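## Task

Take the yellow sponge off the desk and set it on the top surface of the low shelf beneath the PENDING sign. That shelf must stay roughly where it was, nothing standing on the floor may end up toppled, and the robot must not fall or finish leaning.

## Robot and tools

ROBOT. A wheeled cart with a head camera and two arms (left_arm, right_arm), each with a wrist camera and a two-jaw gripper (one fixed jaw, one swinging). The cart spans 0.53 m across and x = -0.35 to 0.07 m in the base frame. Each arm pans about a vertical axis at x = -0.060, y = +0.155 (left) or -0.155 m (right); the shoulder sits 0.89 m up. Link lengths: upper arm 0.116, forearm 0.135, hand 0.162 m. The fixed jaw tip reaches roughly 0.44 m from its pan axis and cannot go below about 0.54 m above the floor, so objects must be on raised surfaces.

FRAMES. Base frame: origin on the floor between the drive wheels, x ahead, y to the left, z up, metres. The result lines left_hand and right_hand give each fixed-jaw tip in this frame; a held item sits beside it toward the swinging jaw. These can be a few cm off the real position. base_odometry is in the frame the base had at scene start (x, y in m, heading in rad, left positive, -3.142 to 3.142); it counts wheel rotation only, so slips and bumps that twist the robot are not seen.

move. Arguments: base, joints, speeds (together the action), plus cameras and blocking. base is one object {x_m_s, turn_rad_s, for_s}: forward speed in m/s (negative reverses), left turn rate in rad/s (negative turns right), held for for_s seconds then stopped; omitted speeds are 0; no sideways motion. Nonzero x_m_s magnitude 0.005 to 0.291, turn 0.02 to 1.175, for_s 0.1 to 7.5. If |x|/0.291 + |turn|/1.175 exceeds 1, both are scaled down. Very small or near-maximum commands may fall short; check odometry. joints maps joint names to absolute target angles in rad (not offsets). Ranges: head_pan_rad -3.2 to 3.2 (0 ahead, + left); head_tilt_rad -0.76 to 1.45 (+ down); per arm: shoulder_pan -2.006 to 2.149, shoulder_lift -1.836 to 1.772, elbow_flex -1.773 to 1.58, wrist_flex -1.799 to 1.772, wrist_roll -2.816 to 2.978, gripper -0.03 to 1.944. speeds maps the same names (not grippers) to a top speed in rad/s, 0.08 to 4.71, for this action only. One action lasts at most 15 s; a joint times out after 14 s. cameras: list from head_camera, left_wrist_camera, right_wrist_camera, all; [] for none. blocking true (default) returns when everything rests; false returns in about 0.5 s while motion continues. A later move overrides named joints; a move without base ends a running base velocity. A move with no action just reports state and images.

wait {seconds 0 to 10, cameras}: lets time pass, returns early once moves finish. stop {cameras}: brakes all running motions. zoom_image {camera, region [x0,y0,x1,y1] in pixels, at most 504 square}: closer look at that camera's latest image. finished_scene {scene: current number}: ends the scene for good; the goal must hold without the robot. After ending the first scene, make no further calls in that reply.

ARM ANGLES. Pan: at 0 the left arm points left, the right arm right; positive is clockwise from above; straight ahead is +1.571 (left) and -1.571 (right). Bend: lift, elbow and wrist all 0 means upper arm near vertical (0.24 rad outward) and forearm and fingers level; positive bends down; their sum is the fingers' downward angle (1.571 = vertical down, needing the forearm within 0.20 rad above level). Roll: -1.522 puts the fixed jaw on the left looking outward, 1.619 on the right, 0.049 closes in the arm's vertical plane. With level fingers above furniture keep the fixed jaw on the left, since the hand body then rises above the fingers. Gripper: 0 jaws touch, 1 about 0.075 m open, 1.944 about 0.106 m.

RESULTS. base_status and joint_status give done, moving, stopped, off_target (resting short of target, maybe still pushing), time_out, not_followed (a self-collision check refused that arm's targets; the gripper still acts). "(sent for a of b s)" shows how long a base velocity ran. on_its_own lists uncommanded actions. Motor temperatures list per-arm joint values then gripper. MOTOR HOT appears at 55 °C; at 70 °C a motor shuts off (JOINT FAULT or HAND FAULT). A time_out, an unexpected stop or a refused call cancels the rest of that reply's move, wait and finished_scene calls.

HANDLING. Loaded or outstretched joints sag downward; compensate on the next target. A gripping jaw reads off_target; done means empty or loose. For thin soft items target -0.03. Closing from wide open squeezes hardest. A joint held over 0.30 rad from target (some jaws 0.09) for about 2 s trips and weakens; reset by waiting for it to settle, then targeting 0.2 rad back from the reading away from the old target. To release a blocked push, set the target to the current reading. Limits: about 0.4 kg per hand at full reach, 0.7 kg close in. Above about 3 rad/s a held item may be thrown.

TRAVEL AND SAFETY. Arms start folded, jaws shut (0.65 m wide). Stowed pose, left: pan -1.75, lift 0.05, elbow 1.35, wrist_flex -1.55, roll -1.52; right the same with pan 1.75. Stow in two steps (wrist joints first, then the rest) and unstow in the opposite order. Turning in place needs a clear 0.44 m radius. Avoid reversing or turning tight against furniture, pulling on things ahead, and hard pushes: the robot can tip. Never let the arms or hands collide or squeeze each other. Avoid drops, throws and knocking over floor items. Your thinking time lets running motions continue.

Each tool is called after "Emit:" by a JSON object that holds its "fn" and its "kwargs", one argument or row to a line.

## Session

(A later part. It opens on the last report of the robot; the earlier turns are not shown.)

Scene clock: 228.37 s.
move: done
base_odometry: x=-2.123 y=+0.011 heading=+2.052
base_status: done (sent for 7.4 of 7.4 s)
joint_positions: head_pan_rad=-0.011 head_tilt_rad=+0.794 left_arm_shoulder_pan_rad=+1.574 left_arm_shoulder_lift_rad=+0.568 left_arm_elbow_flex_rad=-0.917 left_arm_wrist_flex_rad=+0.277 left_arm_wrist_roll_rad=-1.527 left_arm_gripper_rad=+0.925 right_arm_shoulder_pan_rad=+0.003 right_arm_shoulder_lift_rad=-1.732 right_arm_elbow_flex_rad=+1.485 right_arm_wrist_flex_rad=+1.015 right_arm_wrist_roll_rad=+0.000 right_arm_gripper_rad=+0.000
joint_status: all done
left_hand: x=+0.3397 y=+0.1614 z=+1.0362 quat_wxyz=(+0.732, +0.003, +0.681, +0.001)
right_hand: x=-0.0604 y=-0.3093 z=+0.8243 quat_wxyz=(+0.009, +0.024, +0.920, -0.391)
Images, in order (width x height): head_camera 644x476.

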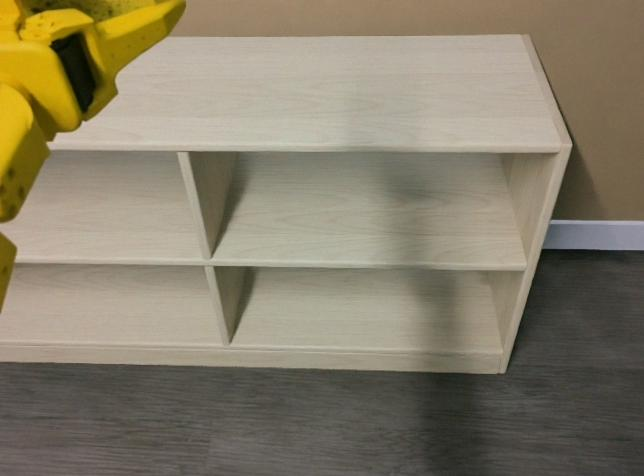

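Emit:
{"fn": "move", "kwargs": {
  "base": {"x_m_s":0.2,"for_s":3.35},
  "joints": {"left_arm_shoulder_lift_rad":1.1,"left_arm_elbow_flex_rad":-0.5,"left_arm_wrist_flex_rad":-0.2,"head_pan_rad":0.35,"head_tilt_rad":1.1},
  "speeds": {"left_arm_shoulder_lift_rad":0.5,"left_arm_elbow_flex_rad":0.5,"left_arm_wrist_flex_rad":0.5},
  "cameras": ["head_camera"]
}}

Emit:
{"fn": "move", "kwargs": {
  "joints": {"left_arm_shoulder_lift_rad":1.65,"left_arm_wrist_flex_rad":-0.71},
  "speeds": {"left_arm_shoulder_lift_rad":0.4,"left_arm_wrist_flex_rad":0.4},
  "cameras": ["head_camera","left_wrist_camera"]
}}

Scene clock: 243.67 s.
move: done
base_odometry: x=-2.434 y=+0.608 heading=+2.053
base_status: done (sent for 3.37 of 3.37 s)
joint_positions: head_pan_rad=+0.339 head_tilt_rad=+1.094 left_arm_shoulder_pan_rad=+1.574 left_arm_shoulder_lift_rad=+1.120 left_arm_elbow_flex_rad=-0.495 left_arm_wrist_flex_rad=-0.182 left_arm_wrist_roll_rad=-1.527 left_arm_gripper_rad=+0.925 right_arm_shoulder_pan_rad=+0.003 right_arm_shoulder_lift_rad=-1.732 right_arm_elbow_flex_rad=+1.485 right_arm_wrist_flex_rad=+1.015 right_arm_wrist_roll_rad=+0.000 right_arm_gripper_rad=+0.000
joint_status: all done
left_hand: x=+0.3413 y=+0.1614 z=+0.7740 quat_wxyz=(+0.534, +0.003, +0.845, +0.000)
right_hand: x=-0.0604 y=-0.3093 z=+0.8243 quat_wxyz=(+0.009, +0.024, +0.920, -0.391)
Images, in order (width x height): head_camera 644x476.

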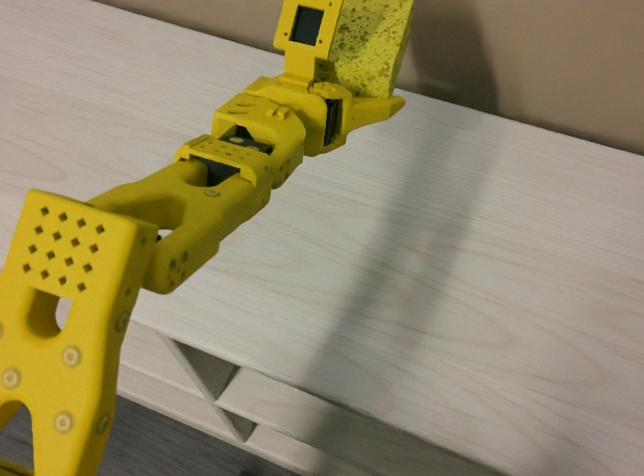

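Scene clock: 245.50 s.
move: done
base_odometry: x=-2.434 y=+0.608 heading=+2.053
base_status: not commanded
joint_positions: head_pan_rad=+0.339 head_tilt_rad=+1.094 left_arm_shoulder_pan_rad=+1.574 left_arm_shoulder_lift_rad=+1.663 left_arm_elbow_flex_rad=-0.495 left_arm_wrist_flex_rad=-0.693 left_arm_wrist_roll_rad=-1.527 left_arm_gripper_rad=+0.925 right_arm_shoulder_pan_rad=+0.003 right_arm_shoulder_lift_rad=-1.732 right_arm_elbow_flex_rad=+1.485 right_arm_wrist_flex_rad=+1.015 right_arm_wrist_roll_rad=+0.000 right_arm_gripper_rad=+0.000
joint_status: all done
left_hand: x=+0.2802 y=+0.1616 z=+0.6600 quat_wxyz=(+0.521, +0.003, +0.854, +0.000)
right_hand: x=-0.0604 y=-0.3093 z=+0.8243 quat_wxyz=(+0.009, +0.024, +0.920, -0.391)
Images, in order (width x height): head_camera 644x476, left_wrist_camera 644x476.

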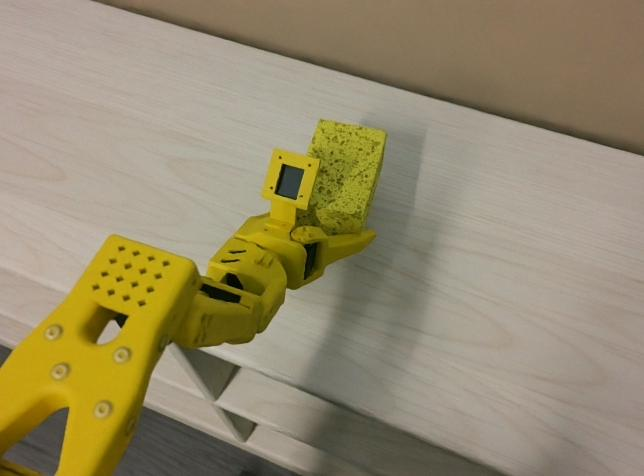

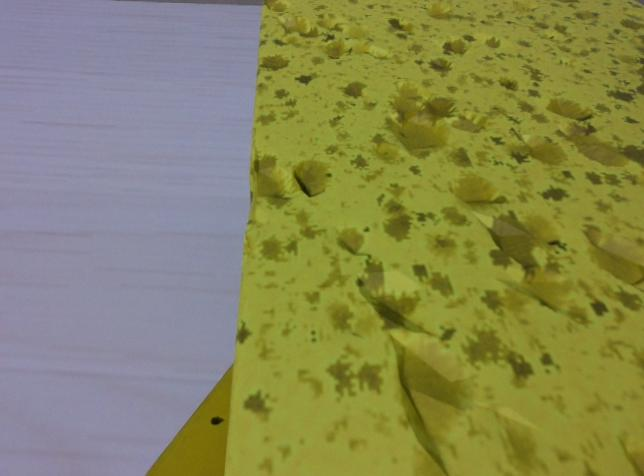

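Emit:
{"fn": "move", "kwargs": {
  "joints": {"left_arm_shoulder_lift_rad":1.72,"left_arm_elbow_flex_rad":-0.25,"left_arm_wrist_flex_rad":-0.93},
  "speeds": {"left_arm_shoulder_lift_rad":0.15,"left_arm_wrist_flex_rad":0.2,"left_arm_elbow_flex_rad":0.2},
  "cameras": ["head_camera","left_wrist_camera"]
}}

Scene clock: 258.63 s.
move: done
base_odometry: x=-2.434 y=+0.608 heading=+2.053
base_status: not commanded
joint_positions: head_pan_rad=+0.339 head_tilt_rad=+1.094 left_arm_shoulder_pan_rad=+1.574 left_arm_shoulder_lift_rad=+1.731 left_arm_elbow_flex_rad=-0.253 left_arm_wrist_flex_rad=-0.920 left_arm_wrist_roll_rad=-1.522 left_arm_gripper_rad=+0.925 right_arm_shoulder_pan_rad=+0.003 right_arm_shoulder_lift_rad=-1.732 right_arm_elbow_flex_rad=+1.485 right_arm_wrist_flex_rad=+1.015 right_arm_wrist_roll_rad=+0.000 right_arm_gripper_rad=+0.000
joint_status: all done
left_hand: x=+0.2308 y=+0.1618 z=+0.6293 quat_wxyz=(+0.485, +0.002, +0.875, -0.001)
right_hand: x=-0.0604 y=-0.3093 z=+0.8243 quat_wxyz=(+0.009, +0.024, +0.920, -0.391)
Images, in order (width x height): head_camera 644x476, left_wrist_camera 644x476.

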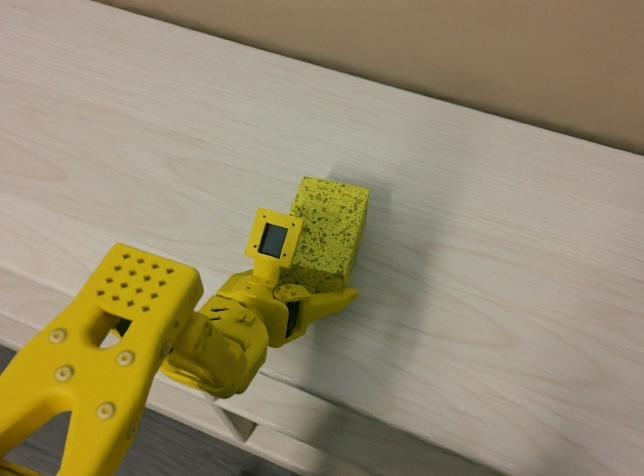

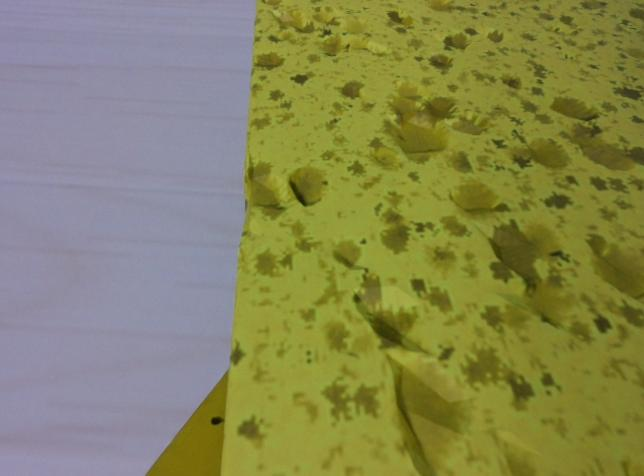

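Emit:
{"fn": "move", "kwargs": {
  "joints": {"left_arm_wrist_flex_rad":-0.89},
  "speeds": {"left_arm_wrist_flex_rad":0.15}
}}

Emit:
{"fn": "move", "kwargs": {
  "joints": {"left_arm_gripper_rad":1.7},
  "cameras": ["left_wrist_camera"]
}}

Emit:
{"fn": "move", "kwargs": {
  "base": {"x_m_s":-0.15,"for_s":1.3},
  "cameras": ["head_camera"]
}}

Scene clock: 266.37 s.
move: done
base_odometry: x=-2.434 y=+0.608 heading=+2.053
base_status: not commanded
joint_positions: head_pan_rad=+0.339 head_tilt_rad=+1.094 left_arm_shoulder_pan_rad=+1.574 left_arm_shoulder_lift_rad=+1.731 left_arm_elbow_flex_rad=-0.253 left_arm_wrist_flex_rad=-0.898 left_arm_wrist_roll_rad=-1.518 left_arm_gripper_rad=+0.925 right_arm_shoulder_pan_rad=+0.003 right_arm_shoulder_lift_rad=-1.732 right_arm_elbow_flex_rad=+1.485 right_arm_wrist_flex_rad=+1.015 right_arm_wrist_roll_rad=+0.000 right_arm_gripper_rad=+0.000
joint_status: all done
left_hand: x=+0.2289 y=+0.1618 z=+0.6264 quat_wxyz=(+0.475, +0.000, +0.880, -0.002)
right_hand: x=-0.0604 y=-0.3093 z=+0.8243 quat_wxyz=(+0.009, +0.024, +0.920, -0.391)
pictures: none

Scene clock: 267.30 s.
move: done
base_odometry: x=-2.434 y=+0.608 heading=+2.053
base_status: not commanded
joint_positions: head_pan_rad=+0.339 head_tilt_rad=+1.094 left_arm_shoulder_pan_rad=+1.572 left_arm_shoulder_lift_rad=+1.731 left_arm_elbow_flex_rad=-0.251 left_arm_wrist_flex_rad=-0.886 left_arm_wrist_roll_rad=-1.527 left_arm_gripper_rad=+1.692 right_arm_shoulder_pan_rad=+0.003 right_arm_shoulder_lift_rad=-1.732 right_arm_elbow_flex_rad=+1.485 right_arm_wrist_flex_rad=+1.015 right_arm_wrist_roll_rad=+0.000 right_arm_gripper_rad=+0.000
joint_status: all done
left_hand: x=+0.2275 y=+0.1622 z=+0.6246 quat_wxyz=(+0.469, +0.003, +0.883, +0.001)
right_hand: x=-0.0604 y=-0.3093 z=+0.8243 quat_wxyz=(+0.009, +0.024, +0.920, -0.391)
Images, in order (width x height): left_wrist_camera 644x476.

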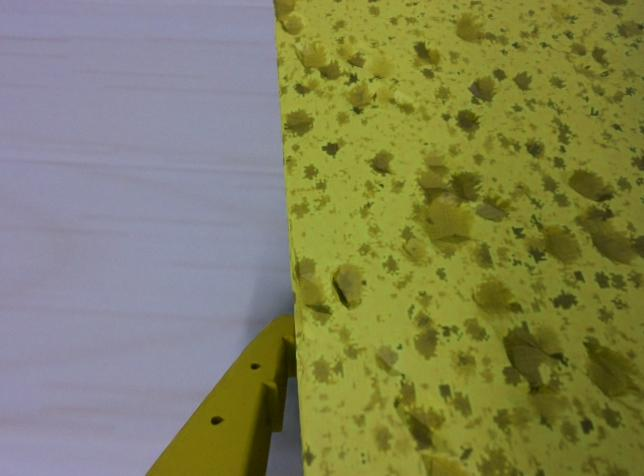

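Scene clock: 269.53 s.
move: done
base_odometry: x=-2.344 y=+0.435 heading=+2.052
base_status: done (sent for 1.3 of 1.3 s)
joint_positions: head_pan_rad=+0.339 head_tilt_rad=+1.094 left_arm_shoulder_pan_rad=+1.572 left_arm_shoulder_lift_rad=+1.731 left_arm_elbow_flex_rad=-0.251 left_arm_wrist_flex_rad=-0.886 left_arm_wrist_roll_rad=-1.527 left_arm_gripper_rad=+1.692 right_arm_shoulder_pan_rad=-0.004 right_arm_shoulder_lift_rad=-1.732 right_arm_elbow_flex_rad=+1.485 right_arm_wrist_flex_rad=+1.015 right_arm_wrist_roll_rad=+0.000 right_arm_gripper_rad=+0.000
joint_status: not commanded
left_hand: x=+0.2275 y=+0.1622 z=+0.6246 quat_wxyz=(+0.469, +0.003, +0.883, +0.001)
right_hand: x=-0.0595 y=-0.3093 z=+0.8243 quat_wxyz=(+0.010, +0.021, +0.920, -0.390)
Images, in order (width x height): head_camera 644x476.

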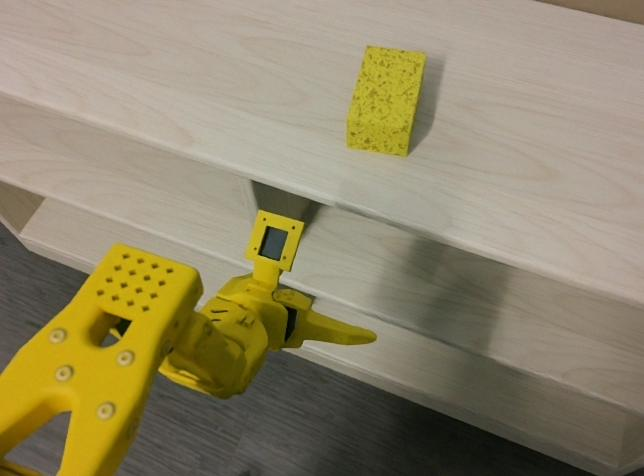

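Emit:
{"fn": "finished_scene", "kwargs": {
  "scene": 3
}}

The scene is finished: the task was done.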